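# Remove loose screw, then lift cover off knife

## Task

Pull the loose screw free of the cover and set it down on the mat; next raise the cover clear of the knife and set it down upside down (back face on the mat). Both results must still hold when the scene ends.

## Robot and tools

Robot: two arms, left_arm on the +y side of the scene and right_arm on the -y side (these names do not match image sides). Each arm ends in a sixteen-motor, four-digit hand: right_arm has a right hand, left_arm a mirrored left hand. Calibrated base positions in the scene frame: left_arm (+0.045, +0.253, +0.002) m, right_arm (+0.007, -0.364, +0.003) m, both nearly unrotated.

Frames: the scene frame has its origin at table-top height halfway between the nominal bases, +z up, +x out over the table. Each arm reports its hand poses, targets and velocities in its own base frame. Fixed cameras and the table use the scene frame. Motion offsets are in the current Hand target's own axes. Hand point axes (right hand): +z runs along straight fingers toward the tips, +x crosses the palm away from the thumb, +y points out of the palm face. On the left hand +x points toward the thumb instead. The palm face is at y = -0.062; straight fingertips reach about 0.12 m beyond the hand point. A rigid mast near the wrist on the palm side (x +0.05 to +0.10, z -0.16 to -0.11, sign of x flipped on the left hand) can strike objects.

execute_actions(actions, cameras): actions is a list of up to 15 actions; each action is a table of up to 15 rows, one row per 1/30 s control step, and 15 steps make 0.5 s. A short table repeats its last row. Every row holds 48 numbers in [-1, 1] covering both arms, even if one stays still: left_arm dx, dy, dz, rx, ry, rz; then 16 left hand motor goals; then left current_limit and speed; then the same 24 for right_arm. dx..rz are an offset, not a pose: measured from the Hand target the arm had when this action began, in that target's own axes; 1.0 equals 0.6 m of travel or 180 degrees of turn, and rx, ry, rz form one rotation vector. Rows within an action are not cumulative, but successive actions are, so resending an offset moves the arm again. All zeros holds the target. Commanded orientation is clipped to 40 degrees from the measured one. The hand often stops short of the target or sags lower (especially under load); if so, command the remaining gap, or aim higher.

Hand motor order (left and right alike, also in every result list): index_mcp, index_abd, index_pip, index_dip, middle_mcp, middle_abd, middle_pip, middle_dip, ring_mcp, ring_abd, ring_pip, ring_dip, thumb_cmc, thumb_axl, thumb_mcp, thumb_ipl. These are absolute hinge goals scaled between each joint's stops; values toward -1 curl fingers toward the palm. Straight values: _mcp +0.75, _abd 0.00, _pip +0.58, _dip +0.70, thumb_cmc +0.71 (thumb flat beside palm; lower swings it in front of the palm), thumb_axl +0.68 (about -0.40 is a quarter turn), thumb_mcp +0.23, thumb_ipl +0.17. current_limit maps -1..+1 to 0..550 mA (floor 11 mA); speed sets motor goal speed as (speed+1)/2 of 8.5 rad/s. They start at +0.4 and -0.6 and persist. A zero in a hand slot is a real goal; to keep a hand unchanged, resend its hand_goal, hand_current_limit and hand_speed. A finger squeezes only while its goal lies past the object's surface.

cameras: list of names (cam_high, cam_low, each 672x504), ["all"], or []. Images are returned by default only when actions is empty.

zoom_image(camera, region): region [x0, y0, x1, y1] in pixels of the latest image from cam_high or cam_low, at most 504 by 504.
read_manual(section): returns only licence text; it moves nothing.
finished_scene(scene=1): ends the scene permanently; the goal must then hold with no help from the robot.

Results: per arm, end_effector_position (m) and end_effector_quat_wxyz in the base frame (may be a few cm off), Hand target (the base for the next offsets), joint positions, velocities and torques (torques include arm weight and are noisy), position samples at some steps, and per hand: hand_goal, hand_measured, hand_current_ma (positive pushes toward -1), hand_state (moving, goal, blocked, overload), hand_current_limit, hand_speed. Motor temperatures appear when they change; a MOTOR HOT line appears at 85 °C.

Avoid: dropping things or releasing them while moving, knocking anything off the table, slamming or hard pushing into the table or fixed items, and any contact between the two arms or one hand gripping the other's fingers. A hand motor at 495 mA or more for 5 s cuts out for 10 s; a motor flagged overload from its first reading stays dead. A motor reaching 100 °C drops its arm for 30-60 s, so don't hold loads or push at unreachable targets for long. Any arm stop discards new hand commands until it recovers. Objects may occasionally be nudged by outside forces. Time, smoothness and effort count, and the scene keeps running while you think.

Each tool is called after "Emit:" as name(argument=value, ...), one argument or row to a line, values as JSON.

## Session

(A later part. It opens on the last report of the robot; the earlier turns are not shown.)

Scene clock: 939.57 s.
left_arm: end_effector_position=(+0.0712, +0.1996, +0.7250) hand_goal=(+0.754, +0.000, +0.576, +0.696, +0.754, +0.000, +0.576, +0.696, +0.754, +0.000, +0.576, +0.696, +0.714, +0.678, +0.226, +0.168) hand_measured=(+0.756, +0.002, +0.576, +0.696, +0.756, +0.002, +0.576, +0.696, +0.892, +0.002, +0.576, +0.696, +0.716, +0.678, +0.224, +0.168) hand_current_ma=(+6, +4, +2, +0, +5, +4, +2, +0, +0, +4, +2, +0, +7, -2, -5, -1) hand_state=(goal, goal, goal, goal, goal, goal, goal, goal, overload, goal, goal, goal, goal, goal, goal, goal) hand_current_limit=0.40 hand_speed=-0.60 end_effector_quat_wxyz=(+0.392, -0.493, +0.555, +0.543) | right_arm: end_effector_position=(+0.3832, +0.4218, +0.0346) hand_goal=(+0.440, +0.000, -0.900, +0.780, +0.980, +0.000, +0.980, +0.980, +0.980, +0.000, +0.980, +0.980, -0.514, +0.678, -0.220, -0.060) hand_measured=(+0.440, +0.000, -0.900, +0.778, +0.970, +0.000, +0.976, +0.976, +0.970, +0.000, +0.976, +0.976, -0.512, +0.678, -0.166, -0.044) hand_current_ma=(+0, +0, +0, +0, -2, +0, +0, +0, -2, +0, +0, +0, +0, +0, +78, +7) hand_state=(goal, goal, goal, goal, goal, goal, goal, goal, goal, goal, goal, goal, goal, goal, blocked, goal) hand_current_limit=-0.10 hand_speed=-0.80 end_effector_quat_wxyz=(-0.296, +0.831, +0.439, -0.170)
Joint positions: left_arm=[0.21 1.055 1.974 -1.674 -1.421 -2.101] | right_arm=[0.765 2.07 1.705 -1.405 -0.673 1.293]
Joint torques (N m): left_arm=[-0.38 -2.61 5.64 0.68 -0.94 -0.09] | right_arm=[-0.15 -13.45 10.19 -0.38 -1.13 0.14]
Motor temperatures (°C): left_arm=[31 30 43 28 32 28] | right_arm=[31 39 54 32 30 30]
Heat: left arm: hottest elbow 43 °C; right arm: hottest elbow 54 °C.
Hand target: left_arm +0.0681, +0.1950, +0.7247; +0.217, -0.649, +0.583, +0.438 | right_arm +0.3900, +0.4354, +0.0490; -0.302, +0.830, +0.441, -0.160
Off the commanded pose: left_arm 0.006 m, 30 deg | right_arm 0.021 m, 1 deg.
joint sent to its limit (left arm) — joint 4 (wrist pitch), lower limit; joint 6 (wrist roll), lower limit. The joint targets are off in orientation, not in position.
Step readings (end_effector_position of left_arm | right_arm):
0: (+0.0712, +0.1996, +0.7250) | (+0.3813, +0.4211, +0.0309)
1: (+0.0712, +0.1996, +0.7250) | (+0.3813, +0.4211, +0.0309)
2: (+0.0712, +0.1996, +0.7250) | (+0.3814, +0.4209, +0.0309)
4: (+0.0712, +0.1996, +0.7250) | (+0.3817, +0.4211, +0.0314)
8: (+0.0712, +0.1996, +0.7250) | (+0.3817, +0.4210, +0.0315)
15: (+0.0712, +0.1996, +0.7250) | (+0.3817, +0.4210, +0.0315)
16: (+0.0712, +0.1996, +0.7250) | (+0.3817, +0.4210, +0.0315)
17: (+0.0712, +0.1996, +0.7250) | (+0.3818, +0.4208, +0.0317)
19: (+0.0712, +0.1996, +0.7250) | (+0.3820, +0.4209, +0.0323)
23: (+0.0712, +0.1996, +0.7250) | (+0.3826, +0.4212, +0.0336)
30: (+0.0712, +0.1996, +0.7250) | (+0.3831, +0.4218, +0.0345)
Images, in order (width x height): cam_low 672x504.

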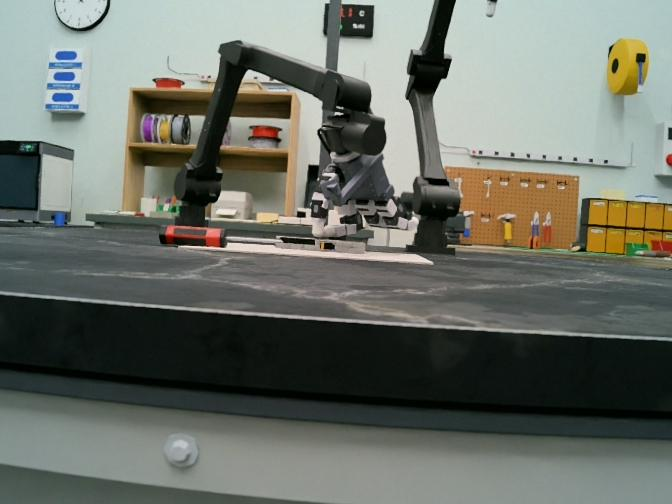

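Emit:
execute_actions(
  actions=[
    [[0,0,0,0,0,0,0.754,0,0.576,0.696,0.754,0,0.576,0.696,0.754,0,0.576,0.696,0.714,0.678,0.226,0.168,0.4,-0.6,0,-0.006,-0.007,0,0,0,0.44,0,-0.9,0.78,0.98,0,0.98,0.98,0.98,0,0.98,0.98,-0.514,0.677,-0.22,-0.06,-0.1,-0.8]],
  ],
  cameras=["cam_low","cam_high"],
)

Emit:
zoom_image(
  camera="cam_low",
  region=[305, 215, 341, 245],
)

Scene clock: 946.90 s.
left_arm: end_effector_position=(+0.0712, +0.1996, +0.7250) hand_goal=(+0.754, +0.000, +0.576, +0.696, +0.754, +0.000, +0.576, +0.696, +0.754, +0.000, +0.576, +0.696, +0.714, +0.678, +0.226, +0.168) hand_measured=(+0.756, +0.002, +0.576, +0.696, +0.756, +0.002, +0.576, +0.696, +0.892, +0.002, +0.576, +0.696, +0.716, +0.678, +0.224, +0.168) hand_current_ma=(+6, +4, +2, +0, +5, +4, +2, +0, +0, +4, +2, +0, +7, -2, -5, -1) hand_state=(goal, goal, goal, goal, goal, goal, goal, goal, overload, goal, goal, goal, goal, goal, goal, goal) hand_current_limit=0.40 hand_speed=-0.60 end_effector_quat_wxyz=(+0.392, -0.493, +0.555, +0.543) | right_arm: end_effector_position=(+0.3827, +0.4218, +0.0370) hand_goal=(+0.440, +0.000, -0.900, +0.780, +0.980, +0.000, +0.980, +0.980, +0.980, +0.000, +0.980, +0.980, -0.514, +0.678, -0.220, -0.060) hand_measured=(+0.442, +0.000, -0.900, +0.778, +0.970, +0.000, +0.976, +0.976, +0.970, +0.000, +0.976, +0.976, -0.514, +0.678, -0.178, -0.044) hand_current_ma=(+0, +0, +0, +0, -2, +0, +0, +0, -2, +0, +0, +0, +0, +0, +46, +7) hand_state=(goal, goal, goal, goal, goal, goal, goal, goal, goal, goal, goal, goal, goal, goal, blocked, goal) hand_current_limit=-0.10 hand_speed=-0.80 end_effector_quat_wxyz=(-0.296, +0.831, +0.438, -0.172)
Joint positions: left_arm=[0.21 1.055 1.974 -1.674 -1.421 -2.101] | right_arm=[0.765 2.07 1.71 -1.415 -0.675 1.293]
Joint torques (N m): left_arm=[-0.67 -2.9 5.68 1.05 -0.92 -0.09] | right_arm=[-0.09 -13.8 10.28 -0.47 -1.05 0.15]
Heat: left arm: hottest elbow 43 °C; right arm: hottest elbow 54 °C.
Hand target: left_arm +0.0681, +0.1950, +0.7247; +0.217, -0.649, +0.583, +0.438 | right_arm +0.3899, +0.4354, +0.0545; -0.302, +0.830, +0.441, -0.160
Off the commanded pose: left_arm 0.006 m, 30 deg | right_arm 0.023 m, 2 deg.
joint sent to its limit (left arm) — joint 4 (wrist pitch), lower limit; joint 6 (wrist roll), lower limit. The joint targets are off in orientation, not in position.
Step readings (end_effector_position of left_arm | right_arm):
0: (+0.0712, +0.1996, +0.7250) | (+0.3832, +0.4218, +0.0346)
1: (+0.0712, +0.1996, +0.7250) | (+0.3832, +0.4218, +0.0346)
2: (+0.0712, +0.1996, +0.7250) | (+0.3830, +0.4216, +0.0347)
4: (+0.0712, +0.1996, +0.7250) | (+0.3828, +0.4214, +0.0350)
8: (+0.0712, +0.1996, +0.7250) | (+0.3830, +0.4218, +0.0367)
15: (+0.0712, +0.1996, +0.7250) | (+0.3827, +0.4218, +0.0370)

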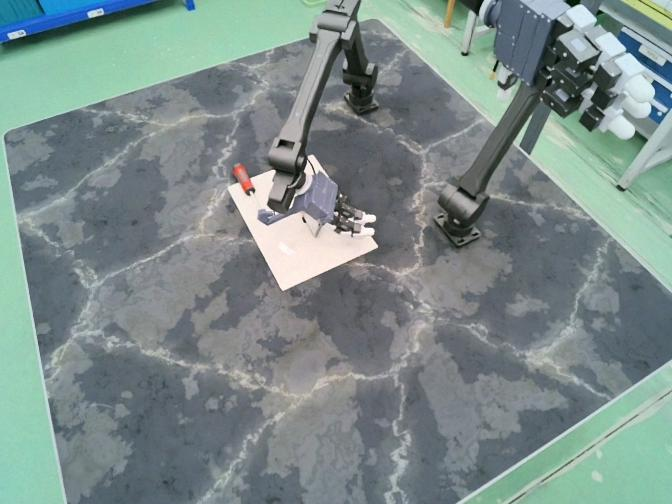

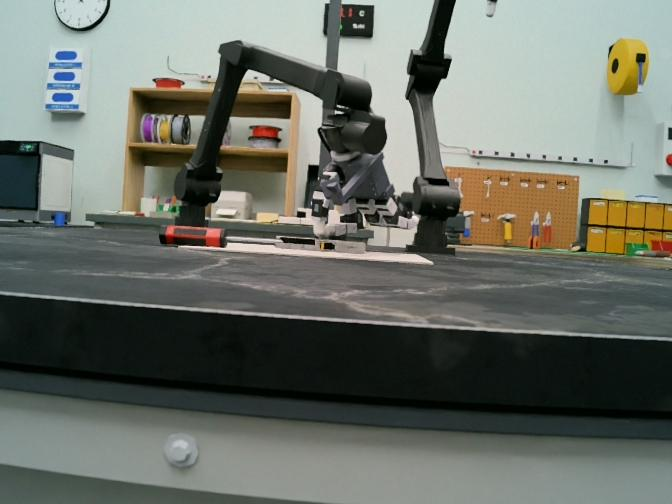

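Scaled by 14.000 from the camera's 672x504 image, which has a finer 960x720 frame.

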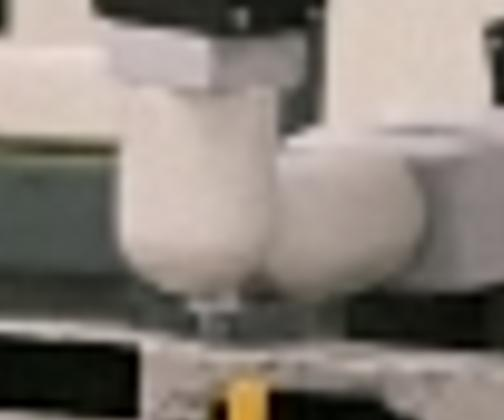

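Emit:
execute_actions(
  actions=[
    [[0,0,0,0,0,0,0.754,0,0.576,0.696,0.754,0,0.576,0.696,0.754,0,0.576,0.696,0.714,0.678,0.226,0.168,0.4,-0.6,0,0,0,0,0,0,0.47,0,-0.9,0.53,0.98,0,0.98,0.98,0.98,0,0.98,0.98,-0.514,0.677,0.08,0.0,0.0,-0.6]],
    [[0,0,0,0,0,0,0.754,0,0.576,0.696,0.754,0,0.576,0.696,0.754,0,0.576,0.696,0.714,0.678,0.226,0.168,0.4,-0.6,-0.0162,0.025,0.0315,0,0,0,0.47,0,-0.9,0.53,0.98,0,0.98,0.98,0.98,0,0.98,0.98,-0.514,0.677,0.08,0.0,0.0,-0.6]],
    [[0,0,0,0,0,0,0.754,0,0.576,0.696,0.754,0,0.576,0.696,0.754,0,0.576,0.696,0.714,0.678,0.226,0.168,0.4,-0.6,0,0.018,0.0215,0,0,0,0.47,0,-0.9,0.53,0.98,0,0.98,0.98,0.98,0,0.98,0.98,-0.514,0.677,0.08,0.0,0.0,-0.6]],
    [[0,0,0,0,0,0,0.754,0,0.576,0.696,0.754,0,0.576,0.696,0.754,0,0.576,0.696,0.714,0.678,0.226,0.168,0.4,-0.6,0.0164,-0.026,-0.034,0,0,0,0.47,0,-0.9,0.53,0.98,0,0.98,0.98,0.98,0,0.98,0.98,-0.514,0.677,0.08,0.0,0.0,-0.6]],
    [[0,0,0,0,0,0,0.754,0,0.576,0.696,0.754,0,0.576,0.696,0.754,0,0.576,0.696,0.714,0.678,0.226,0.168,0.4,-0.6,0,-0.0045,-0.0055,0,0,0,0.45,0,-0.9,0.64,0.98,0,0.98,0.98,0.98,0,0.98,0.98,-0.514,0.677,0.0,-0.081,0.0,-0.7]],
    [[0,0,0,0,0,0,0.754,0,0.576,0.696,0.754,0,0.576,0.696,0.754,0,0.576,0.696,0.714,0.678,0.226,0.168,0.4,-0.6,0,0,0,0,0,0,0.43,0,-0.9,0.76,0.98,0,0.98,0.98,0.98,0,0.98,0.98,-0.514,0.677,-0.05,-0.081,0.0,-0.8]],
    [[0,0,0,0,0,0,0.754,0,0.576,0.696,0.754,0,0.576,0.696,0.754,0,0.576,0.696,0.714,0.678,0.226,0.168,0.4,-0.6,0,0,0,0,0,0,0.43,0,-0.9,0.76,0.98,0,0.98,0.98,0.98,0,0.98,0.98,-0.514,0.677,-0.16,-0.07,-0.1,-0.8]],
  ],
  cameras=["cam_low"],
)

Emit:
zoom_image(
  camera="cam_low",
  region=[305, 215, 341, 245],
)

Scene clock: 1017.83 s.
left_arm: end_effector_position=(+0.0712, +0.1996, +0.7250) hand_goal=(+0.754, +0.000, +0.576, +0.696, +0.754, +0.000, +0.576, +0.696, +0.754, +0.000, +0.576, +0.696, +0.714, +0.678, +0.226, +0.168) hand_measured=(+0.756, +0.002, +0.576, +0.696, +0.756, +0.002, +0.576, +0.696, +0.892, +0.002, +0.576, +0.696, +0.716, +0.678, +0.224, +0.168) hand_current_ma=(+6, +4, +2, +0, +5, +4, +2, +0, +0, +4, +2, +0, +7, -2, -5, -1) hand_state=(goal, goal, goal, goal, goal, goal, goal, goal, overload, goal, goal, goal, goal, goal, goal, goal) hand_current_limit=0.40 hand_speed=-0.60 end_effector_quat_wxyz=(+0.392, -0.493, +0.555, +0.543) | right_arm: end_effector_position=(+0.3812, +0.4212, +0.0309) hand_goal=(+0.430, +0.000, -0.900, +0.760, +0.980, +0.000, +0.980, +0.980, +0.980, +0.000, +0.980, +0.980, -0.514, +0.678, -0.160, -0.070) hand_measured=(+0.430, +0.000, -0.902, +0.756, +0.970, +0.000, +0.976, +0.976, +0.970, +0.000, +0.976, +0.976, -0.514, +0.678, -0.126, -0.064) hand_current_ma=(+0, +0, +0, +0, -2, +0, +0, +0, -2, +0, +0, +0, +0, +0, +33, +1) hand_state=(goal, goal, goal, goal, goal, goal, goal, goal, goal, goal, goal, goal, goal, goal, blocked, goal) hand_current_limit=-0.10 hand_speed=-0.80 end_effector_quat_wxyz=(-0.298, +0.830, +0.439, -0.171)
Joint positions: left_arm=[0.21 1.055 1.974 -1.674 -1.421 -2.101] | right_arm=[0.765 2.07 1.694 -1.395 -0.678 1.293]
Joint torques (N m): left_arm=[-0.44 -3.08 5.64 0.72 -0.88 -0.08] | right_arm=[-0.15 -12.98 10.5 -0.34 -0.91 0.14]
Heat: left arm: hottest elbow 43 °C; right arm: hottest elbow 54 °C.
Hand target: left_arm +0.0681, +0.1950, +0.7247; +0.217, -0.649, +0.583, +0.438 | right_arm +0.3904, +0.4353, +0.0436; -0.302, +0.830, +0.441, -0.160
Off the commanded pose: left_arm 0.006 m, 30 deg | right_arm 0.021 m, 1 deg.
joint sent to its limit (left arm) — joint 4 (wrist pitch), lower limit; joint 6 (wrist roll), lower limit. The joint targets are off in orientation, not in position.
Step readings (end_effector_position of left_arm | right_arm):
0: (+0.0712, +0.1996, +0.7250) | (+0.3827, +0.4218, +0.0370)
1: (+0.0712, +0.1996, +0.7250) | (+0.3827, +0.4218, +0.0370)
2: (+0.0712, +0.1996, +0.7250) | (+0.3825, +0.4221, +0.0370)
4: (+0.0712, +0.1996, +0.7250) | (+0.3821, +0.4221, +0.0371)
8: (+0.0712, +0.1996, +0.7250) | (+0.3820, +0.4221, +0.0372)
15: (+0.0712, +0.1996, +0.7250) | (+0.3820, +0.4221, +0.0372)
16: (+0.0712, +0.1996, +0.7250) | (+0.3820, +0.4221, +0.0372)
17: (+0.0712, +0.1996, +0.7250) | (+0.3821, +0.4221, +0.0372)
19: (+0.0712, +0.1996, +0.7250) | (+0.3836, +0.4236, +0.0367)
23: (+0.0712, +0.1996, +0.7250) | (+0.3869, +0.4268, +0.0349)
30: (+0.0712, +0.1996, +0.7250) | (+0.3857, +0.4256, +0.0315)
31: (+0.0712, +0.1996, +0.7250) | (+0.3858, +0.4257, +0.0314)
32: (+0.0712, +0.1996, +0.7250) | (+0.3862, +0.4261, +0.0307)
34: (+0.0712, +0.1996, +0.7250) | (+0.3867, +0.4266, +0.0287)
38: (+0.0712, +0.1996, +0.7250) | (+0.3866, +0.4265, +0.0248)
45: (+0.0712, +0.1996, +0.7250) | (+0.3870, +0.4269, +0.0240)
46: (+0.0712, +0.1996, +0.7250) | (+0.3870, +0.4269, +0.0240)
47: (+0.0712, +0.1996, +0.7250) | (+0.3868, +0.4267, +0.0241)
49: (+0.0712, +0.1996, +0.7250) | (+0.3852, +0.4251, +0.0244)
53: (+0.0712, +0.1996, +0.7250) | (+0.3811, +0.4212, +0.0254)
60: (+0.0712, +0.1996, +0.7250) | (+0.3804, +0.4205, +0.0271)
61: (+0.0712, +0.1996, +0.7250) | (+0.3808, +0.4209, +0.0276)
62: (+0.0712, +0.1996, +0.7250) | (+0.3809, +0.4210, +0.0280)
64: (+0.0712, +0.1996, +0.7250) | (+0.3811, +0.4213, +0.0288)
68: (+0.0712, +0.1996, +0.7250) | (+0.3810, +0.4212, +0.0298)
75: (+0.0712, +0.1996, +0.7250) | (+0.3807, +0.4209, +0.0301)
76: (+0.0712, +0.1996, +0.7250) | (+0.3807, +0.4209, +0.0301)
77: (+0.0712, +0.1996, +0.7250) | (+0.3807, +0.4209, +0.0301)
79: (+0.0712, +0.1996, +0.7250) | (+0.3808, +0.4210, +0.0302)
83: (+0.0712, +0.1996, +0.7250) | (+0.3808, +0.4210, +0.0303)
90: (+0.0712, +0.1996, +0.7250) | (+0.3808, +0.4210, +0.0305)
91: (+0.0712, +0.1996, +0.7250) | (+0.3808, +0.4210, +0.0305)
92: (+0.0712, +0.1996, +0.7250) | (+0.3808, +0.4210, +0.0305)
94: (+0.0712, +0.1996, +0.7250) | (+0.3808, +0.4210, +0.0305)
98: (+0.0712, +0.1996, +0.7250) | (+0.3812, +0.4212, +0.0309)
105: (+0.0712, +0.1996, +0.7250) | (+0.3812, +0.4212, +0.0309)
Images, in order (width x height): cam_low 672x504.

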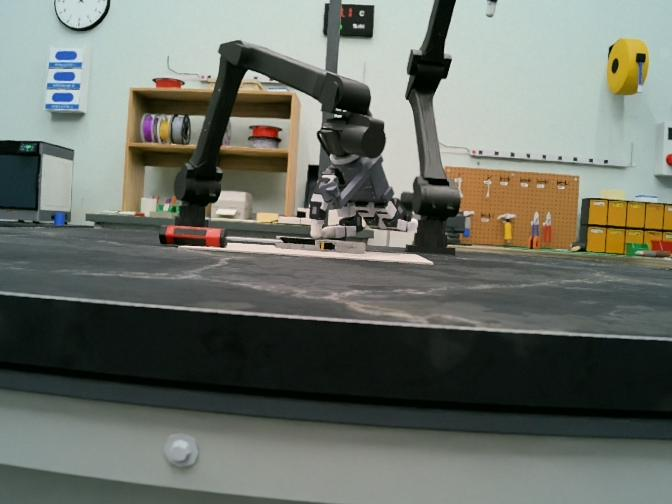

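Scaled by 14.000 from the camera's 672x504 image, which has a finer 960x720 frame.

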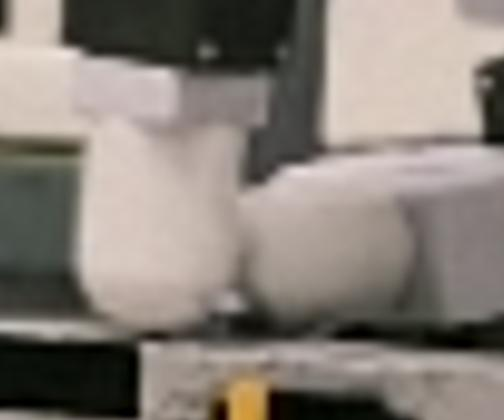

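Emit:
execute_actions(
  actions=[
    [[0,0,0,0,0,0,0.754,0,0.576,0.696,0.754,0,0.576,0.696,0.754,0,0.576,0.696,0.714,0.678,0.226,0.168,0.4,-0.6,0,0,0,0,0,0,0.41,0,-0.92,0.78,0.98,0,0.98,0.98,0.98,0,0.98,0.98,-0.514,0.677,-0.32,-0.09,0.1,-0.8]],
  ],
  cameras=["cam_low"],
)

Emit:
zoom_image(
  camera="cam_low",
  region=[305, 215, 341, 245],
)

Scene clock: 1023.90 s.
left_arm: end_effector_position=(+0.0712, +0.1996, +0.7250) hand_goal=(+0.754, +0.000, +0.576, +0.696, +0.754, +0.000, +0.576, +0.696, +0.754, +0.000, +0.576, +0.696, +0.714, +0.678, +0.226, +0.168) hand_measured=(+0.756, +0.002, +0.576, +0.696, +0.756, +0.002, +0.576, +0.696, +0.892, +0.002, +0.576, +0.696, +0.716, +0.678, +0.224, +0.168) hand_current_ma=(+6, +4, +2, +0, +5, +4, +2, +0, +0, +4, +2, +0, +7, -2, -5, -1) hand_state=(goal, goal, goal, goal, goal, goal, goal, goal, overload, goal, goal, goal, goal, goal, goal, goal) hand_current_limit=0.40 hand_speed=-0.60 end_effector_quat_wxyz=(+0.392, -0.493, +0.555, +0.543) | right_arm: end_effector_position=(+0.3846, +0.4209, +0.0335) hand_goal=(+0.410, +0.000, -0.920, +0.780, +0.980, +0.000, +0.980, +0.980, +0.980, +0.000, +0.980, +0.980, -0.514, +0.678, -0.320, -0.090) hand_measured=(+0.422, +0.000, -0.924, +0.776, +0.970, +0.000, +0.976, +0.976, +0.970, +0.000, +0.976, +0.976, -0.514, +0.680, -0.162, -0.064) hand_current_ma=(+3, +0, +0, +0, -2, +0, +0, +0, -2, +0, +0, +0, +0, +0, +303, +20) hand_state=(goal, goal, goal, goal, goal, goal, goal, goal, goal, goal, goal, goal, goal, goal, blocked, blocked) hand_current_limit=0.10 hand_speed=-0.80 end_effector_quat_wxyz=(-0.296, +0.832, +0.439, -0.169)
Joint positions: left_arm=[0.21 1.055 1.974 -1.674 -1.421 -2.101] | right_arm=[0.763 2.07 1.702 -1.399 -0.671 1.294]
Joint torques (N m): left_arm=[-0.09 -2.96 5.71 0.88 -0.92 -0.11] | right_arm=[-0.03 -12.98 9.99 -0.23 -1.19 0.13]
Heat: left arm: hottest elbow 43 °C; right arm: hottest elbow 54 °C.
Hand target: left_arm +0.0681, +0.1950, +0.7247; +0.217, -0.649, +0.583, +0.438 | right_arm +0.3905, +0.4352, +0.0436; -0.302, +0.830, +0.441, -0.160
Off the commanded pose: left_arm 0.006 m, 30 deg | right_arm 0.019 m, 1 deg.
joint sent to its limit (left arm) — joint 4 (wrist pitch), lower limit; joint 6 (wrist roll), lower limit. The joint targets are off in orientation, not in position.
Step readings (end_effector_position of left_arm | right_arm):
0: (+0.0712, +0.1996, +0.7250) | (+0.3812, +0.4212, +0.0309)
1: (+0.0712, +0.1996, +0.7250) | (+0.3812, +0.4212, +0.0309)
2: (+0.0712, +0.1996, +0.7250) | (+0.3813, +0.4211, +0.0309)
4: (+0.0712, +0.1996, +0.7250) | (+0.3815, +0.4210, +0.0309)
8: (+0.0712, +0.1996, +0.7250) | (+0.3821, +0.4208, +0.0314)
15: (+0.0712, +0.1996, +0.7250) | (+0.3846, +0.4209, +0.0335)
Images, in order (width x height): cam_low 672x504.

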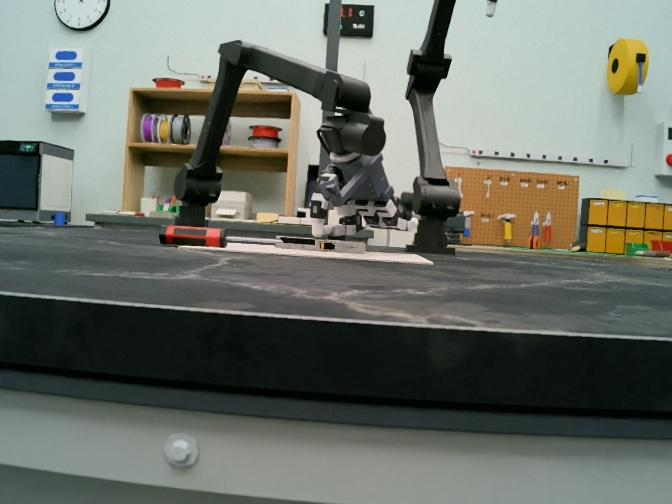

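Scaled by 14.000 from the camera's 672x504 image, which has a finer 960x720 frame.

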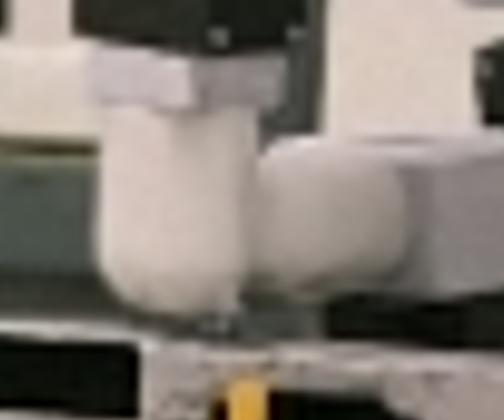

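Emit:
execute_actions(
  actions=[
    [[0,0,0,0,0,0,0.754,0,0.576,0.696,0.754,0,0.576,0.696,0.754,0,0.576,0.696,0.714,0.678,0.226,0.168,0.4,-0.6,0,0,0,0,0,0,0.47,0,-0.9,0.53,0.98,0,0.98,0.98,0.98,0,0.98,0.98,-0.514,0.677,0.08,0.0,0.0,-0.6]],
    [[0,0,0,0,0,0,0.754,0,0.576,0.696,0.754,0,0.576,0.696,0.754,0,0.576,0.696,0.714,0.678,0.226,0.168,0.4,-0.6,0,-0.075,-0.0894,0,0,0,0.47,0,-0.9,0.53,0.98,0,0.98,0.98,0.98,0,0.98,0.98,-0.514,0.677,0.08,0.0,0.0,-0.6]],
    [[0,0,0,0,0,0,0.754,0,0.576,0.696,0.754,0,0.576,0.696,0.754,0,0.576,0.696,0.714,0.678,0.226,0.168,0.4,-0.6,0,0.108,-0.0758,0,0,0,0.959,0,0.99,0.99,0.959,0,0.99,0.99,-0.479,0,-0.591,-0.174,0.714,0.677,0.226,0.168,0.4,-0.4]],
    [[0,0,0,0,0,0,0.754,0,0.576,0.696,0.754,0,0.576,0.696,0.754,0,0.576,0.696,0.714,0.678,0.226,0.168,0.4,-0.6,0,0.108,-0.0758,-0.0845,-0.053,-0.0824,0.959,0,0.99,0.99,0.959,0,0.99,0.99,-0.479,0,-0.591,-0.174,0.714,0.677,0.226,0.168,0.4,-0.4]],
  ],
  cameras=["all"],
)

Emit:
zoom_image(
  camera="cam_low",
  region=[270, 150, 390, 270],
)

Emit:
zoom_image(
  camera="cam_high",
  region=[240, 140, 360, 260],
)

Scene clock: 1122.57 s.
left_arm: end_effector_position=(+0.0712, +0.1996, +0.7250) hand_goal=(+0.754, +0.000, +0.576, +0.696, +0.754, +0.000, +0.576, +0.696, +0.754, +0.000, +0.576, +0.696, +0.714, +0.678, +0.226, +0.168) hand_measured=(+0.756, +0.002, +0.576, +0.696, +0.756, +0.002, +0.576, +0.696, +0.892, +0.002, +0.576, +0.696, +0.716, +0.678, +0.224, +0.168) hand_current_ma=(+6, +4, +2, +0, +5, +4, +2, +0, +0, +4, +2, +0, +7, -2, -5, -1) hand_state=(goal, goal, goal, goal, goal, goal, goal, goal, overload, goal, goal, goal, goal, goal, goal, goal) hand_current_limit=0.40 hand_speed=-0.60 end_effector_quat_wxyz=(+0.392, -0.493, +0.555, +0.543) | right_arm: end_effector_position=(+0.5058, +0.3406, +0.0902) hand_goal=(+0.960, +0.000, +0.990, +0.990, +0.960, +0.000, +0.990, +0.990, -0.478, +0.000, -0.590, -0.174, +0.714, +0.678, +0.226, +0.168) hand_measured=(+0.952, +0.000, +0.982, +0.986, +0.952, +0.000, +0.984, +0.986, -0.460, +0.000, -0.584, -0.172, +0.704, +0.680, +0.218, +0.164) hand_current_ma=(-1, +0, -1, +0, -1, +0, -1, +0, +6, +0, +0, +0, -2, +0, -2, +0) hand_state=(goal, goal, goal, goal, goal, goal, goal, goal, goal, goal, goal, goal, goal, goal, goal, goal) hand_current_limit=0.40 hand_speed=-0.40 end_effector_quat_wxyz=(-0.169, +0.787, +0.577, -0.135)
Joint positions: left_arm=[0.21 1.055 1.974 -1.674 -1.421 -2.101] | right_arm=[0.624 2.105 1.926 -1.678 -0.334 0.881]
Joint torques (N m): left_arm=[-0.67 -2.61 5.59 0.87 -0.92 -0.06] | right_arm=[-1.26 -13.04 10.97 -0.62 -0.23 -0.14]
Heat: left arm: hottest elbow 43 °C; right arm: hottest elbow 51 °C.
Hand target: left_arm +0.0681, +0.1950, +0.7247; +0.217, -0.649, +0.583, +0.438 | right_arm +0.5210, +0.3470, +0.1000; -0.171, +0.783, +0.585, -0.128
Off the commanded pose: left_arm 0.006 m, 30 deg | right_arm 0.019 m, 1 deg.
joint sent to its limit (left arm) — joint 4 (wrist pitch), lower limit; joint 6 (wrist roll), lower limit. The joint targets are off in orientation, not in position.
joint sent to its limit (right arm) — joint 4 (wrist pitch), lower limit. The joint targets still meet the commanded pose.
Step readings (end_effector_position of left_arm | right_arm):
0: (+0.0712, +0.1996, +0.7250) | (+0.3846, +0.4209, +0.0335)
1: (+0.0712, +0.1996, +0.7250) | (+0.3846, +0.4209, +0.0335)
2: (+0.0712, +0.1996, +0.7250) | (+0.3845, +0.4210, +0.0335)
4: (+0.0712, +0.1996, +0.7250) | (+0.3837, +0.4219, +0.0337)
8: (+0.0712, +0.1996, +0.7250) | (+0.3832, +0.4223, +0.0335)
15: (+0.0712, +0.1996, +0.7250) | (+0.3832, +0.4223, +0.0335)
16: (+0.0712, +0.1996, +0.7250) | (+0.3831, +0.4222, +0.0336)
17: (+0.0712, +0.1996, +0.7250) | (+0.3820, +0.4212, +0.0352)
19: (+0.0712, +0.1996, +0.7250) | (+0.3783, +0.4176, +0.0414)
23: (+0.0712, +0.1996, +0.7250) | (+0.3785, +0.4178, +0.0607)
30: (+0.0712, +0.1996, +0.7250) | (+0.3830, +0.4223, +0.0856)
31: (+0.0712, +0.1996, +0.7250) | (+0.3833, +0.4226, +0.0867)
32: (+0.0712, +0.1996, +0.7250) | (+0.3849, +0.4207, +0.0885)
34: (+0.0712, +0.1996, +0.7250) | (+0.3893, +0.4155, +0.0930)
38: (+0.0712, +0.1996, +0.7250) | (+0.4182, +0.3960, +0.1016)
45: (+0.0712, +0.1996, +0.7250) | (+0.4524, +0.3692, +0.1000)
46: (+0.0712, +0.1996, +0.7250) | (+0.4537, +0.3680, +0.0984)
47: (+0.0712, +0.1996, +0.7250) | (+0.4597, +0.3616, +0.0965)
49: (+0.0712, +0.1996, +0.7250) | (+0.4741, +0.3490, +0.0941)
53: (+0.0712, +0.1996, +0.7250) | (+0.4934, +0.3392, +0.0930)
60: (+0.0712, +0.1996, +0.7250) | (+0.5041, +0.3384, +0.0921)

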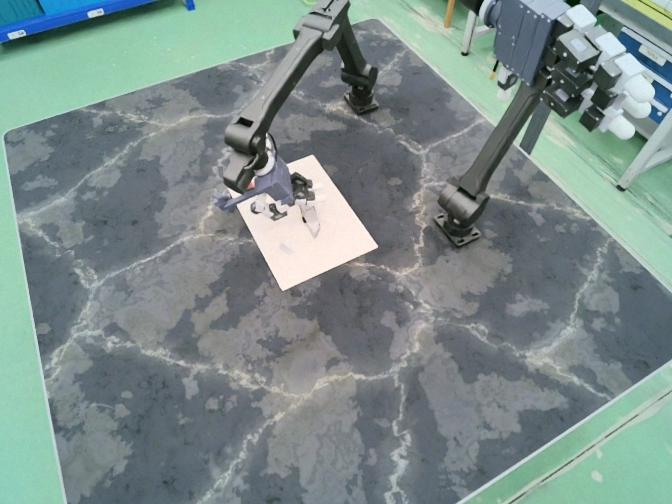

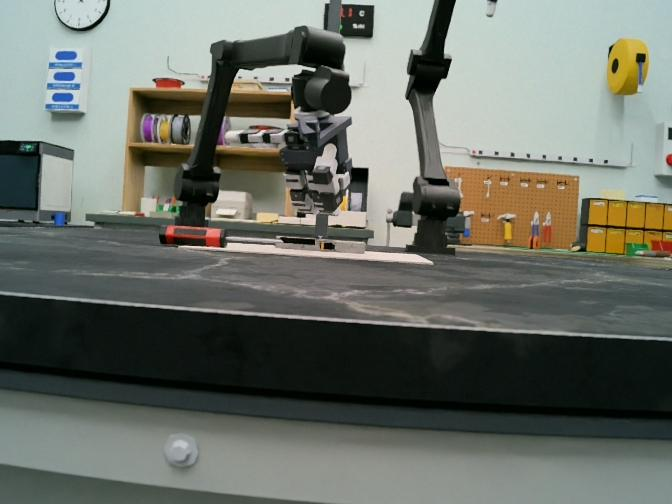

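Scaled by 4.200 from the camera's 672x504 image, which has a finer 960x720 frame.

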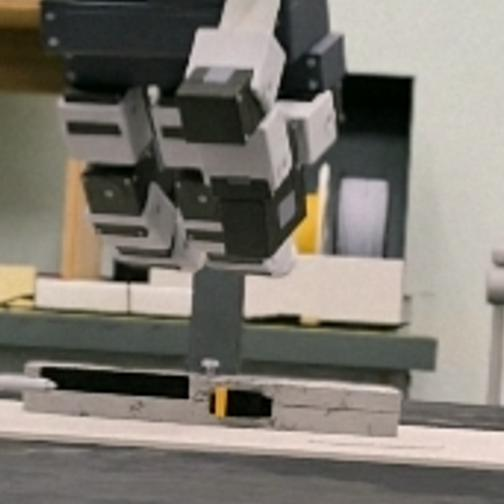

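Scaled by 4.200 from the camera's 672x504 image, which has a finer 960x720 frame.

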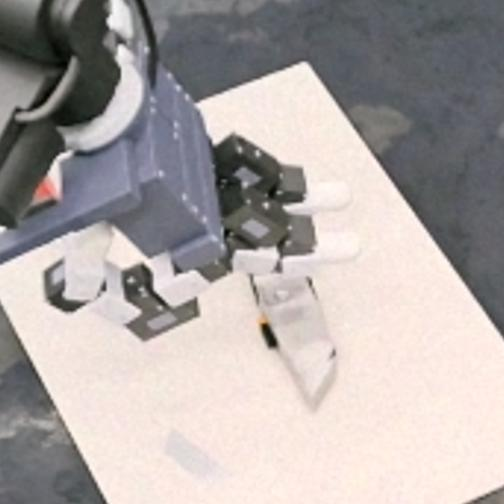

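Emit:
execute_actions(
  actions=[
    [[0,0,0,0,0,0,0.754,0,0.576,0.696,0.754,0,0.576,0.696,0.754,0,0.576,0.696,0.714,0.678,0.226,0.168,0.4,-0.6,0,0,0,0,0,0,0.959,0,0.99,0.99,0.959,0,0.99,0.99,0.99,-0.15,0.99,0.99,0.714,0.677,0.226,0.168,0.4,-0.4]],
  ],
  cameras=["all"],
)

Emit:
zoom_image(
  camera="cam_low",
  region=[280, 170, 370, 260],
)

Emit:
zoom_image(
  camera="cam_high",
  region=[280, 165, 350, 235],
)

Scene clock: 1149.17 s.
left_arm: end_effector_position=(+0.0712, +0.1996, +0.7250) hand_goal=(+0.754, +0.000, +0.576, +0.696, +0.754, +0.000, +0.576, +0.696, +0.754, +0.000, +0.576, +0.696, +0.714, +0.678, +0.226, +0.168) hand_measured=(+0.756, +0.002, +0.576, +0.696, +0.756, +0.002, +0.576, +0.696, +0.892, +0.002, +0.576, +0.696, +0.716, +0.678, +0.224, +0.168) hand_current_ma=(+6, +4, +2, +0, +5, +4, +2, +0, +0, +4, +2, +0, +7, -2, -5, -1) hand_state=(goal, goal, goal, goal, goal, goal, goal, goal, overload, goal, goal, goal, goal, goal, goal, goal) hand_current_limit=0.40 hand_speed=-0.60 end_effector_quat_wxyz=(+0.392, -0.493, +0.555, +0.543) | right_arm: end_effector_position=(+0.5112, +0.3391, +0.0929) hand_goal=(+0.960, +0.000, +0.990, +0.990, +0.960, +0.000, +0.990, +0.990, +0.990, -0.150, +0.990, +0.990, +0.714, +0.678, +0.226, +0.168) hand_measured=(+0.952, +0.000, +0.982, +0.986, +0.952, +0.000, +0.984, +0.986, +0.972, -0.148, +0.984, +0.986, +0.704, +0.680, +0.218, +0.164) hand_current_ma=(-1, +0, -1, +0, -1, +0, -1, +0, -6, +0, -1, +0, -2, +0, -2, +0) hand_state=(goal, goal, goal, goal, goal, goal, goal, goal, goal, goal, goal, goal, goal, goal, goal, goal) hand_current_limit=0.40 hand_speed=-0.40 end_effector_quat_wxyz=(-0.167, +0.789, +0.577, -0.130)
Joint positions: left_arm=[0.21 1.055 1.974 -1.674 -1.421 -2.101] | right_arm=[0.618 2.107 1.937 -1.678 -0.33 0.879]
Joint torques (N m): left_arm=[-0.91 -2.37 5.76 0.92 -0.9 -0.04] | right_arm=[-0.67 -12.92 10.18 -0.66 -0.49 -0.14]
Heat: left arm: hottest elbow 43 °C; right arm: hottest elbow 51 °C.
Hand target: left_arm +0.0681, +0.1950, +0.7247; +0.217, -0.649, +0.583, +0.438 | right_arm +0.5211, +0.3470, +0.0998; -0.171, +0.783, +0.585, -0.128
Off the commanded pose: left_arm 0.006 m, 30 deg | right_arm 0.014 m, 1 deg.
joint sent to its limit (left arm) — joint 4 (wrist pitch), lower limit; joint 6 (wrist roll), lower limit. The joint targets are off in orientation, not in position.
joint sent to its limit (right arm) — joint 4 (wrist pitch), lower limit. The joint targets still meet the commanded pose.
Step readings (end_effector_position of left_arm | right_arm):
0: (+0.0712, +0.1996, +0.7250) | (+0.5058, +0.3406, +0.0902)
1: (+0.0712, +0.1996, +0.7250) | (+0.5058, +0.3406, +0.0902)
2: (+0.0712, +0.1996, +0.7250) | (+0.5058, +0.3406, +0.0902)
4: (+0.0712, +0.1996, +0.7250) | (+0.5059, +0.3406, +0.0902)
8: (+0.0712, +0.1996, +0.7250) | (+0.5059, +0.3407, +0.0902)
15: (+0.0712, +0.1996, +0.7250) | (+0.5064, +0.3402, +0.0903)

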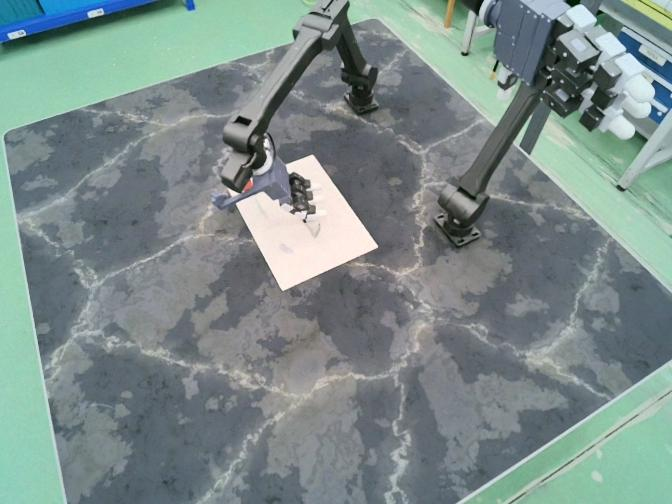

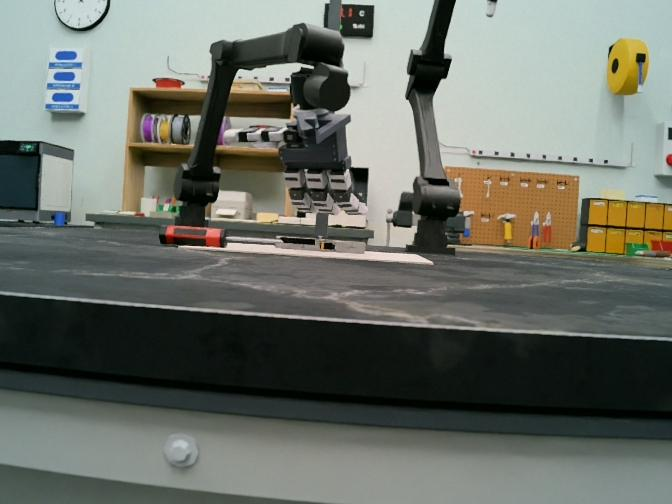

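Scaled by 5.600 from the camera's 672x504 image, which has a finer 960x720 frame.

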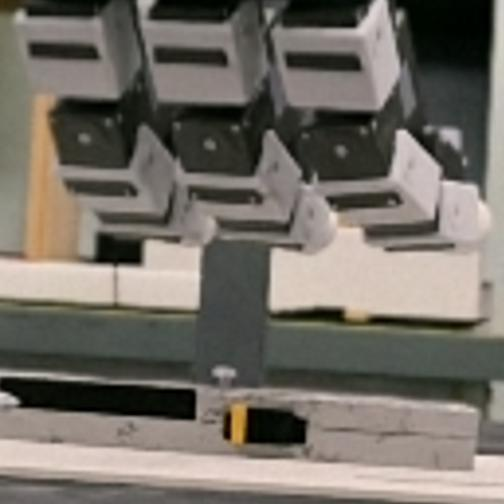

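Scaled by 7.200 from the camera's 672x504 image, which has a finer 960x720 frame.

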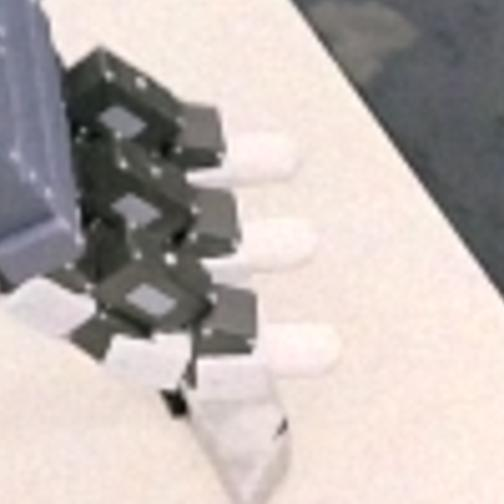

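Emit:
execute_actions(
  actions=[
    [[0,0,0,0,0,0,0.754,0,0.576,0.696,0.754,0,0.576,0.696,0.754,0,0.576,0.696,0.714,0.678,0.226,0.168,0.4,-0.6,0.0125,0.0307,0.05,0,0,0,0.959,0.08,0.99,0.99,0.959,-0.08,0.99,0.99,0.99,-0.2,0.99,0.99,0.714,0.677,0.226,0.168,0.4,-0.6]],
  ],
  cameras=["all"],
)

Emit:
zoom_image(
  camera="cam_low",
  region=[290, 190, 370, 260],
)

Emit:
zoom_image(
  camera="cam_high",
  region=[280, 175, 340, 235],
)

Scene clock: 1176.33 s.
left_arm: end_effector_position=(+0.0712, +0.1996, +0.7250) hand_goal=(+0.754, +0.000, +0.576, +0.696, +0.754, +0.000, +0.576, +0.696, +0.754, +0.000, +0.576, +0.696, +0.714, +0.678, +0.226, +0.168) hand_measured=(+0.756, +0.002, +0.576, +0.696, +0.756, +0.002, +0.576, +0.696, +0.892, +0.002, +0.576, +0.696, +0.716, +0.678, +0.224, +0.168) hand_current_ma=(+6, +4, +2, +0, +5, +4, +2, +0, +0, +4, +2, +0, +7, -2, -5, -1) hand_state=(goal, goal, goal, goal, goal, goal, goal, goal, overload, goal, goal, goal, goal, goal, goal, goal) hand_current_limit=0.40 hand_speed=-0.60 end_effector_quat_wxyz=(+0.392, -0.493, +0.555, +0.543) | right_arm: end_effector_position=(+0.5109, +0.3393, +0.0516) hand_goal=(+0.960, +0.080, +0.990, +0.990, +0.960, -0.080, +0.990, +0.990, +0.990, -0.200, +0.990, +0.990, +0.714, +0.678, +0.226, +0.168) hand_measured=(+0.952, +0.076, +0.982, +0.986, +0.952, -0.078, +0.984, +0.986, +0.972, -0.196, +0.984, +0.986, +0.706, +0.680, +0.218, +0.164) hand_current_ma=(-1, +0, -1, +0, -1, +0, -1, +0, -6, +0, -1, +0, -1, +0, -2, +0) hand_state=(goal, goal, goal, goal, goal, goal, goal, goal, goal, goal, goal, goal, goal, goal, goal, goal) hand_current_limit=0.40 hand_speed=-0.60 end_effector_quat_wxyz=(-0.169, +0.787, +0.572, -0.157)
Joint positions: left_arm=[0.21 1.055 1.974 -1.674 -1.421 -2.101] | right_arm=[0.618 2.175 1.937 -1.664 -0.331 0.877]
Joint torques (N m): left_arm=[-0.62 -3.14 5.74 0.9 -0.91 -0.09] | right_arm=[-0.56 -14.27 10.13 0.1 -0.51 -0.15]
Heat: left arm: hottest elbow 43 °C; right arm: hottest elbow 51 °C.
Hand target: left_arm +0.0681, +0.1950, +0.7247; +0.217, -0.649, +0.583, +0.438 | right_arm +0.5272, +0.3530, +0.0649; -0.171, +0.783, +0.585, -0.128
Off the commanded pose: left_arm 0.006 m, 30 deg | right_arm 0.025 m, 4 deg.
joint sent to its limit (left arm) — joint 4 (wrist pitch), lower limit; joint 6 (wrist roll), lower limit. The joint targets are off in orientation, not in position.
Step readings (end_effector_position of left_arm | right_arm):
0: (+0.0712, +0.1996, +0.7250) | (+0.5112, +0.3391, +0.0929)
1: (+0.0712, +0.1996, +0.7250) | (+0.5112, +0.3391, +0.0929)
2: (+0.0712, +0.1996, +0.7250) | (+0.5111, +0.3392, +0.0920)
4: (+0.0712, +0.1996, +0.7250) | (+0.5110, +0.3393, +0.0881)
8: (+0.0712, +0.1996, +0.7250) | (+0.5119, +0.3400, +0.0708)
15: (+0.0712, +0.1996, +0.7250) | (+0.5109, +0.3393, +0.0516)

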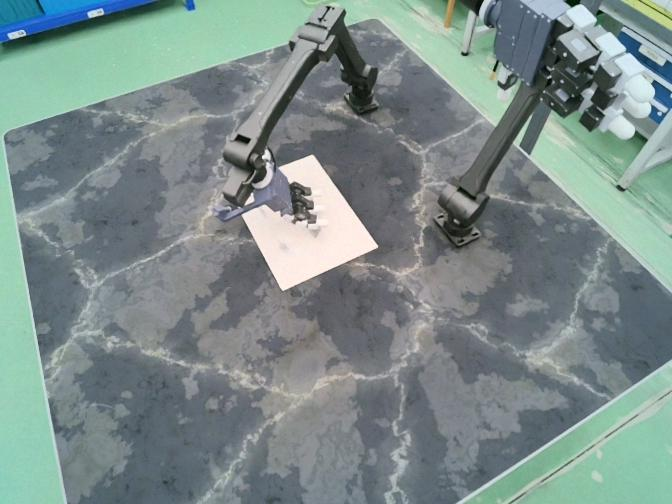

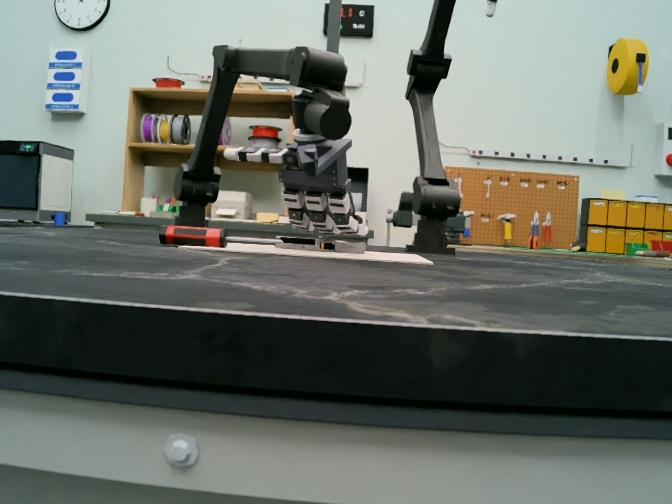

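Scaled by 6.300 from the camera's 672x504 image, which has a finer 960x720 frame.

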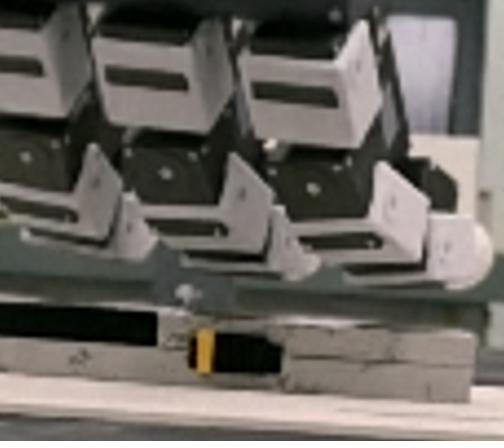

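Scaled by 8.400 from the camera's 672x504 image, which has a finer 960x720 frame.

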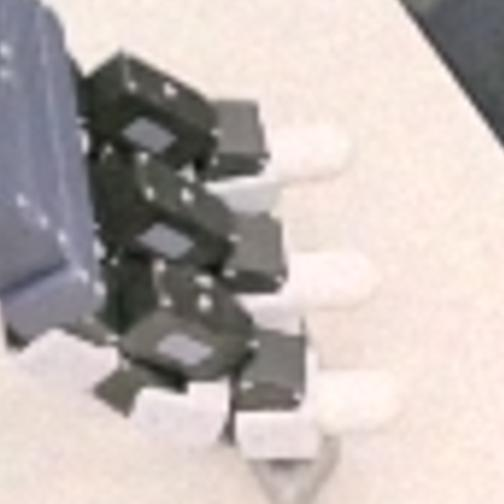

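Emit:
execute_actions(
  actions=[
    [[0,0,0,0,0,0,0.754,0,0.576,0.696,0.754,0,0.576,0.696,0.754,0,0.576,0.696,0.714,0.678,0.226,0.168,0.4,-0.6,0.0143,0.0085,-0.0058,0,0.0156,-0.0073,0.959,0.08,0.99,0.99,0.959,-0.08,0.99,0.99,0.99,-0.2,0.99,0.99,0.714,0.677,0.226,0.168,0.4,-0.6]],
  ],
  cameras=["all"],
)

Emit:
zoom_image(
  camera="cam_low",
  region=[290, 190, 370, 260],
)

Emit:
zoom_image(
  camera="cam_high",
  region=[280, 175, 340, 235],
)

Scene clock: 1201.57 s.
left_arm: end_effector_position=(+0.0712, +0.1996, +0.7250) hand_goal=(+0.754, +0.000, +0.576, +0.696, +0.754, +0.000, +0.576, +0.696, +0.754, +0.000, +0.576, +0.696, +0.714, +0.678, +0.226, +0.168) hand_measured=(+0.756, +0.002, +0.576, +0.696, +0.756, +0.002, +0.576, +0.696, +0.892, +0.002, +0.576, +0.696, +0.716, +0.678, +0.224, +0.168) hand_current_ma=(+6, +4, +2, +0, +5, +4, +2, +0, +0, +4, +2, +0, +7, -2, -5, -1) hand_state=(goal, goal, goal, goal, goal, goal, goal, goal, overload, goal, goal, goal, goal, goal, goal, goal) hand_current_limit=0.40 hand_speed=-0.60 end_effector_quat_wxyz=(+0.392, -0.493, +0.555, +0.543) | right_arm: end_effector_position=(+0.5149, +0.3495, +0.0496) hand_goal=(+0.960, +0.080, +0.990, +0.990, +0.960, -0.080, +0.990, +0.990, +0.990, -0.200, +0.990, +0.990, +0.714, +0.678, +0.226, +0.168) hand_measured=(+0.952, +0.076, +0.982, +0.986, +0.952, -0.078, +0.984, +0.986, +0.972, -0.196, +0.984, +0.986, +0.706, +0.680, +0.218, +0.164) hand_current_ma=(-1, +0, -1, +0, -1, +0, -1, +0, -6, +0, -1, +0, -1, +0, -2, +0) hand_state=(goal, goal, goal, goal, goal, goal, goal, goal, goal, goal, goal, goal, goal, goal, goal, goal) hand_current_limit=0.40 hand_speed=-0.60 end_effector_quat_wxyz=(-0.184, +0.782, +0.579, -0.139)
Joint positions: left_arm=[0.21 1.055 1.974 -1.674 -1.421 -2.101] | right_arm=[0.618 2.175 1.937 -1.634 -0.36 0.858]
Joint torques (N m): left_arm=[-1.03 -2.96 5.72 0.73 -0.9 -0.08] | right_arm=[-1.32 -14.92 10.32 0.18 -0.57 -0.16]
Heat: left arm: hottest elbow 43 °C; right arm: hottest elbow 51 °C.
Hand target: left_arm +0.0681, +0.1950, +0.7247; +0.217, -0.649, +0.583, +0.438 | right_arm +0.5355, +0.3595, +0.0659; -0.186, +0.779, +0.589, -0.107
Off the commanded pose: left_arm 0.006 m, 30 deg | right_arm 0.028 m, 4 deg.
joint sent to its limit (left arm) — joint 4 (wrist pitch), lower limit; joint 6 (wrist roll), lower limit. The joint targets are off in orientation, not in position.
Step readings (end_effector_position of left_arm | right_arm):
0: (+0.0712, +0.1996, +0.7250) | (+0.5109, +0.3393, +0.0516)
1: (+0.0712, +0.1996, +0.7250) | (+0.5108, +0.3395, +0.0516)
2: (+0.0712, +0.1996, +0.7250) | (+0.5109, +0.3406, +0.0514)
4: (+0.0712, +0.1996, +0.7250) | (+0.5118, +0.3439, +0.0507)
8: (+0.0712, +0.1996, +0.7250) | (+0.5139, +0.3478, +0.0499)
15: (+0.0712, +0.1996, +0.7250) | (+0.5148, +0.3493, +0.0496)

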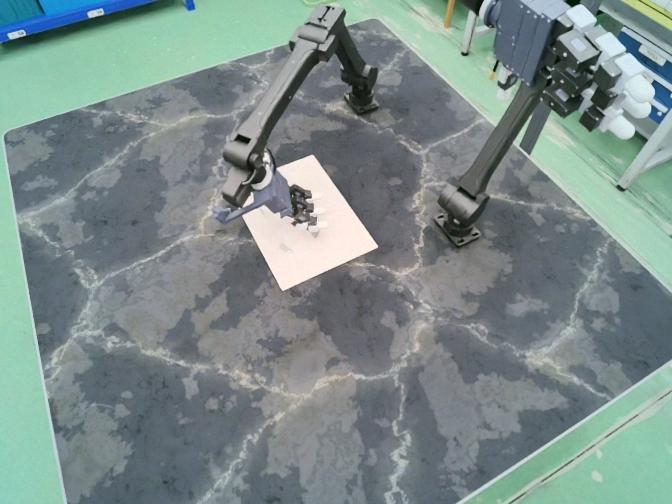

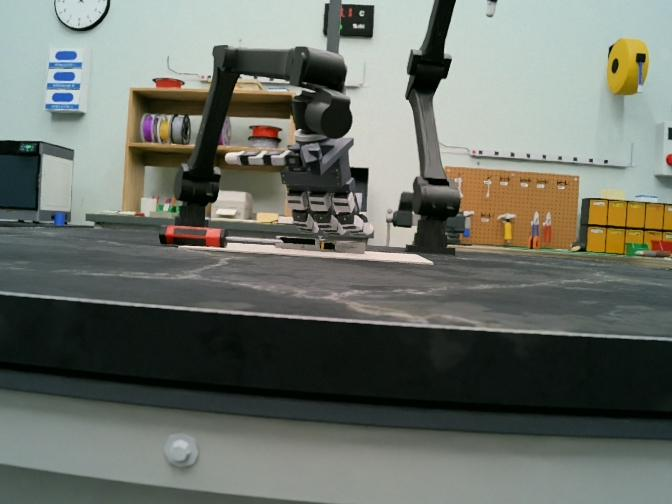

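Scaled by 6.300 from the camera's 672x504 image, which has a finer 960x720 frame.

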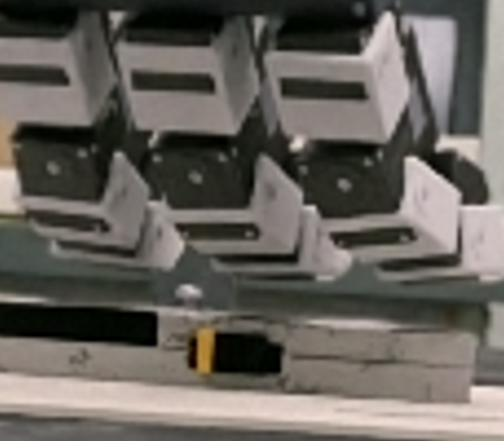

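Scaled by 8.400 from the camera's 672x504 image, which has a finer 960x720 frame.

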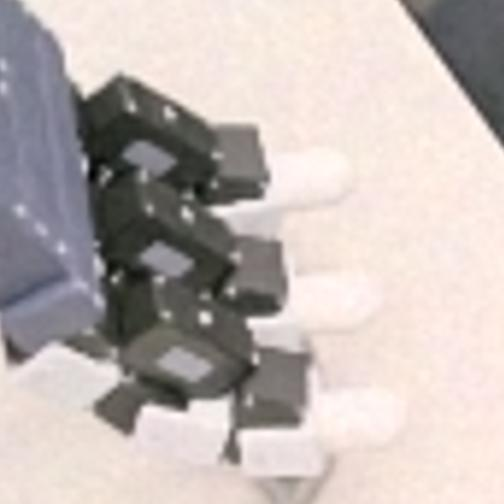

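Emit:
execute_actions(
  actions=[
    [[0,0,0,0,0,0,0.754,0,0.576,0.696,0.754,0,0.576,0.696,0.754,0,0.576,0.696,0.714,0.678,0.226,0.168,0.4,-0.6,0.0065,0.018,0.0025,0,0,0,0.959,0.08,0.99,0.99,0.959,-0.08,0.99,0.99,0.99,-0.2,0.99,0.99,0.714,0.677,0.226,0.168,0.4,-0.6]],
  ],
  cameras=["cam_low"],
)

Emit:
zoom_image(
  camera="cam_low",
  region=[290, 190, 370, 260],
)

Scene clock: 1218.93 s.
left_arm: end_effector_position=(+0.0712, +0.1996, +0.7250) hand_goal=(+0.754, +0.000, +0.576, +0.696, +0.754, +0.000, +0.576, +0.696, +0.754, +0.000, +0.576, +0.696, +0.714, +0.678, +0.226, +0.168) hand_measured=(+0.756, +0.002, +0.576, +0.696, +0.756, +0.002, +0.576, +0.696, +0.892, +0.002, +0.576, +0.696, +0.716, +0.678, +0.224, +0.168) hand_current_ma=(+6, +4, +2, +0, +5, +4, +2, +0, +0, +4, +2, +0, +7, -2, -5, -1) hand_state=(goal, goal, goal, goal, goal, goal, goal, goal, overload, goal, goal, goal, goal, goal, goal, goal) hand_current_limit=0.40 hand_speed=-0.60 end_effector_quat_wxyz=(+0.392, -0.493, +0.555, +0.543) | right_arm: end_effector_position=(+0.5269, +0.3521, +0.0514) hand_goal=(+0.960, +0.080, +0.990, +0.990, +0.960, -0.080, +0.990, +0.990, +0.990, -0.200, +0.990, +0.990, +0.714, +0.678, +0.226, +0.168) hand_measured=(+0.952, +0.076, +0.982, +0.986, +0.952, -0.078, +0.984, +0.986, +0.972, -0.196, +0.984, +0.986, +0.706, +0.680, +0.218, +0.164) hand_current_ma=(-1, +0, -1, +0, -1, +0, -1, +0, -6, +0, -1, +0, -1, +0, -2, +0) hand_state=(goal, goal, goal, goal, goal, goal, goal, goal, goal, goal, goal, goal, goal, goal, goal, goal) hand_current_limit=0.40 hand_speed=-0.60 end_effector_quat_wxyz=(-0.185, +0.782, +0.581, -0.129)
Joint positions: left_arm=[0.21 1.055 1.974 -1.674 -1.421 -2.101] | right_arm=[0.61 2.191 1.971 -1.634 -0.36 0.851]
Joint torques (N m): left_arm=[-0.5 -3.55 5.61 0.95 -0.87 -0.1] | right_arm=[-1.26 -13.86 10.85 -0.12 -0.51 -0.15]
Heat: left arm: hottest elbow 43 °C; right arm: hottest elbow 51 °C.
Hand target: left_arm +0.0681, +0.1950, +0.7247; +0.217, -0.649, +0.583, +0.438 | right_arm +0.5456, +0.3610, +0.0603; -0.186, +0.779, +0.589, -0.107
Off the commanded pose: left_arm 0.006 m, 30 deg | right_arm 0.022 m, 3 deg.
joint sent to its limit (left arm) — joint 4 (wrist pitch), lower limit; joint 6 (wrist roll), lower limit. The joint targets are off in orientation, not in position.
Step readings (end_effector_position of left_arm | right_arm):
0: (+0.0712, +0.1996, +0.7250) | (+0.5149, +0.3495, +0.0496)
1: (+0.0712, +0.1996, +0.7250) | (+0.5151, +0.3493, +0.0496)
2: (+0.0712, +0.1996, +0.7250) | (+0.5154, +0.3493, +0.0498)
4: (+0.0712, +0.1996, +0.7250) | (+0.5177, +0.3498, +0.0509)
8: (+0.0712, +0.1996, +0.7250) | (+0.5236, +0.3524, +0.0543)
15: (+0.0712, +0.1996, +0.7250) | (+0.5269, +0.3526, +0.0542)
Images, in order (width x height): cam_low 672x504.

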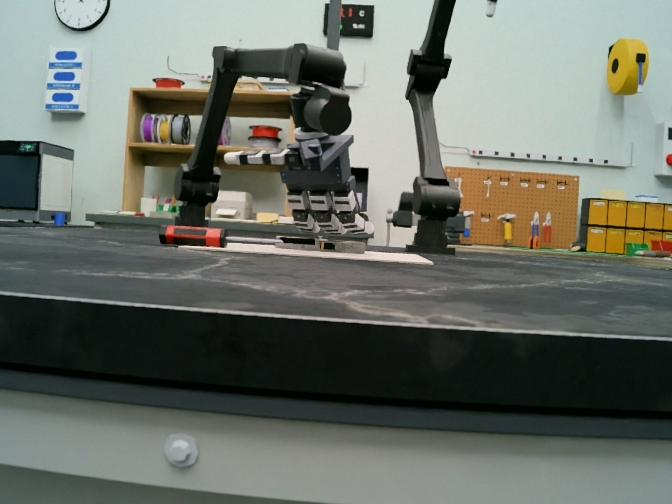

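Scaled by 6.300 from the camera's 672x504 image, which has a finer 960x720 frame.

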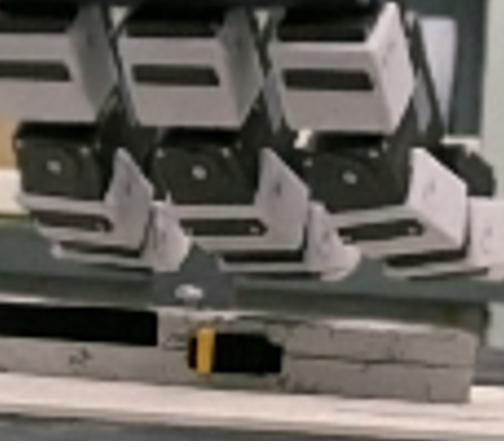

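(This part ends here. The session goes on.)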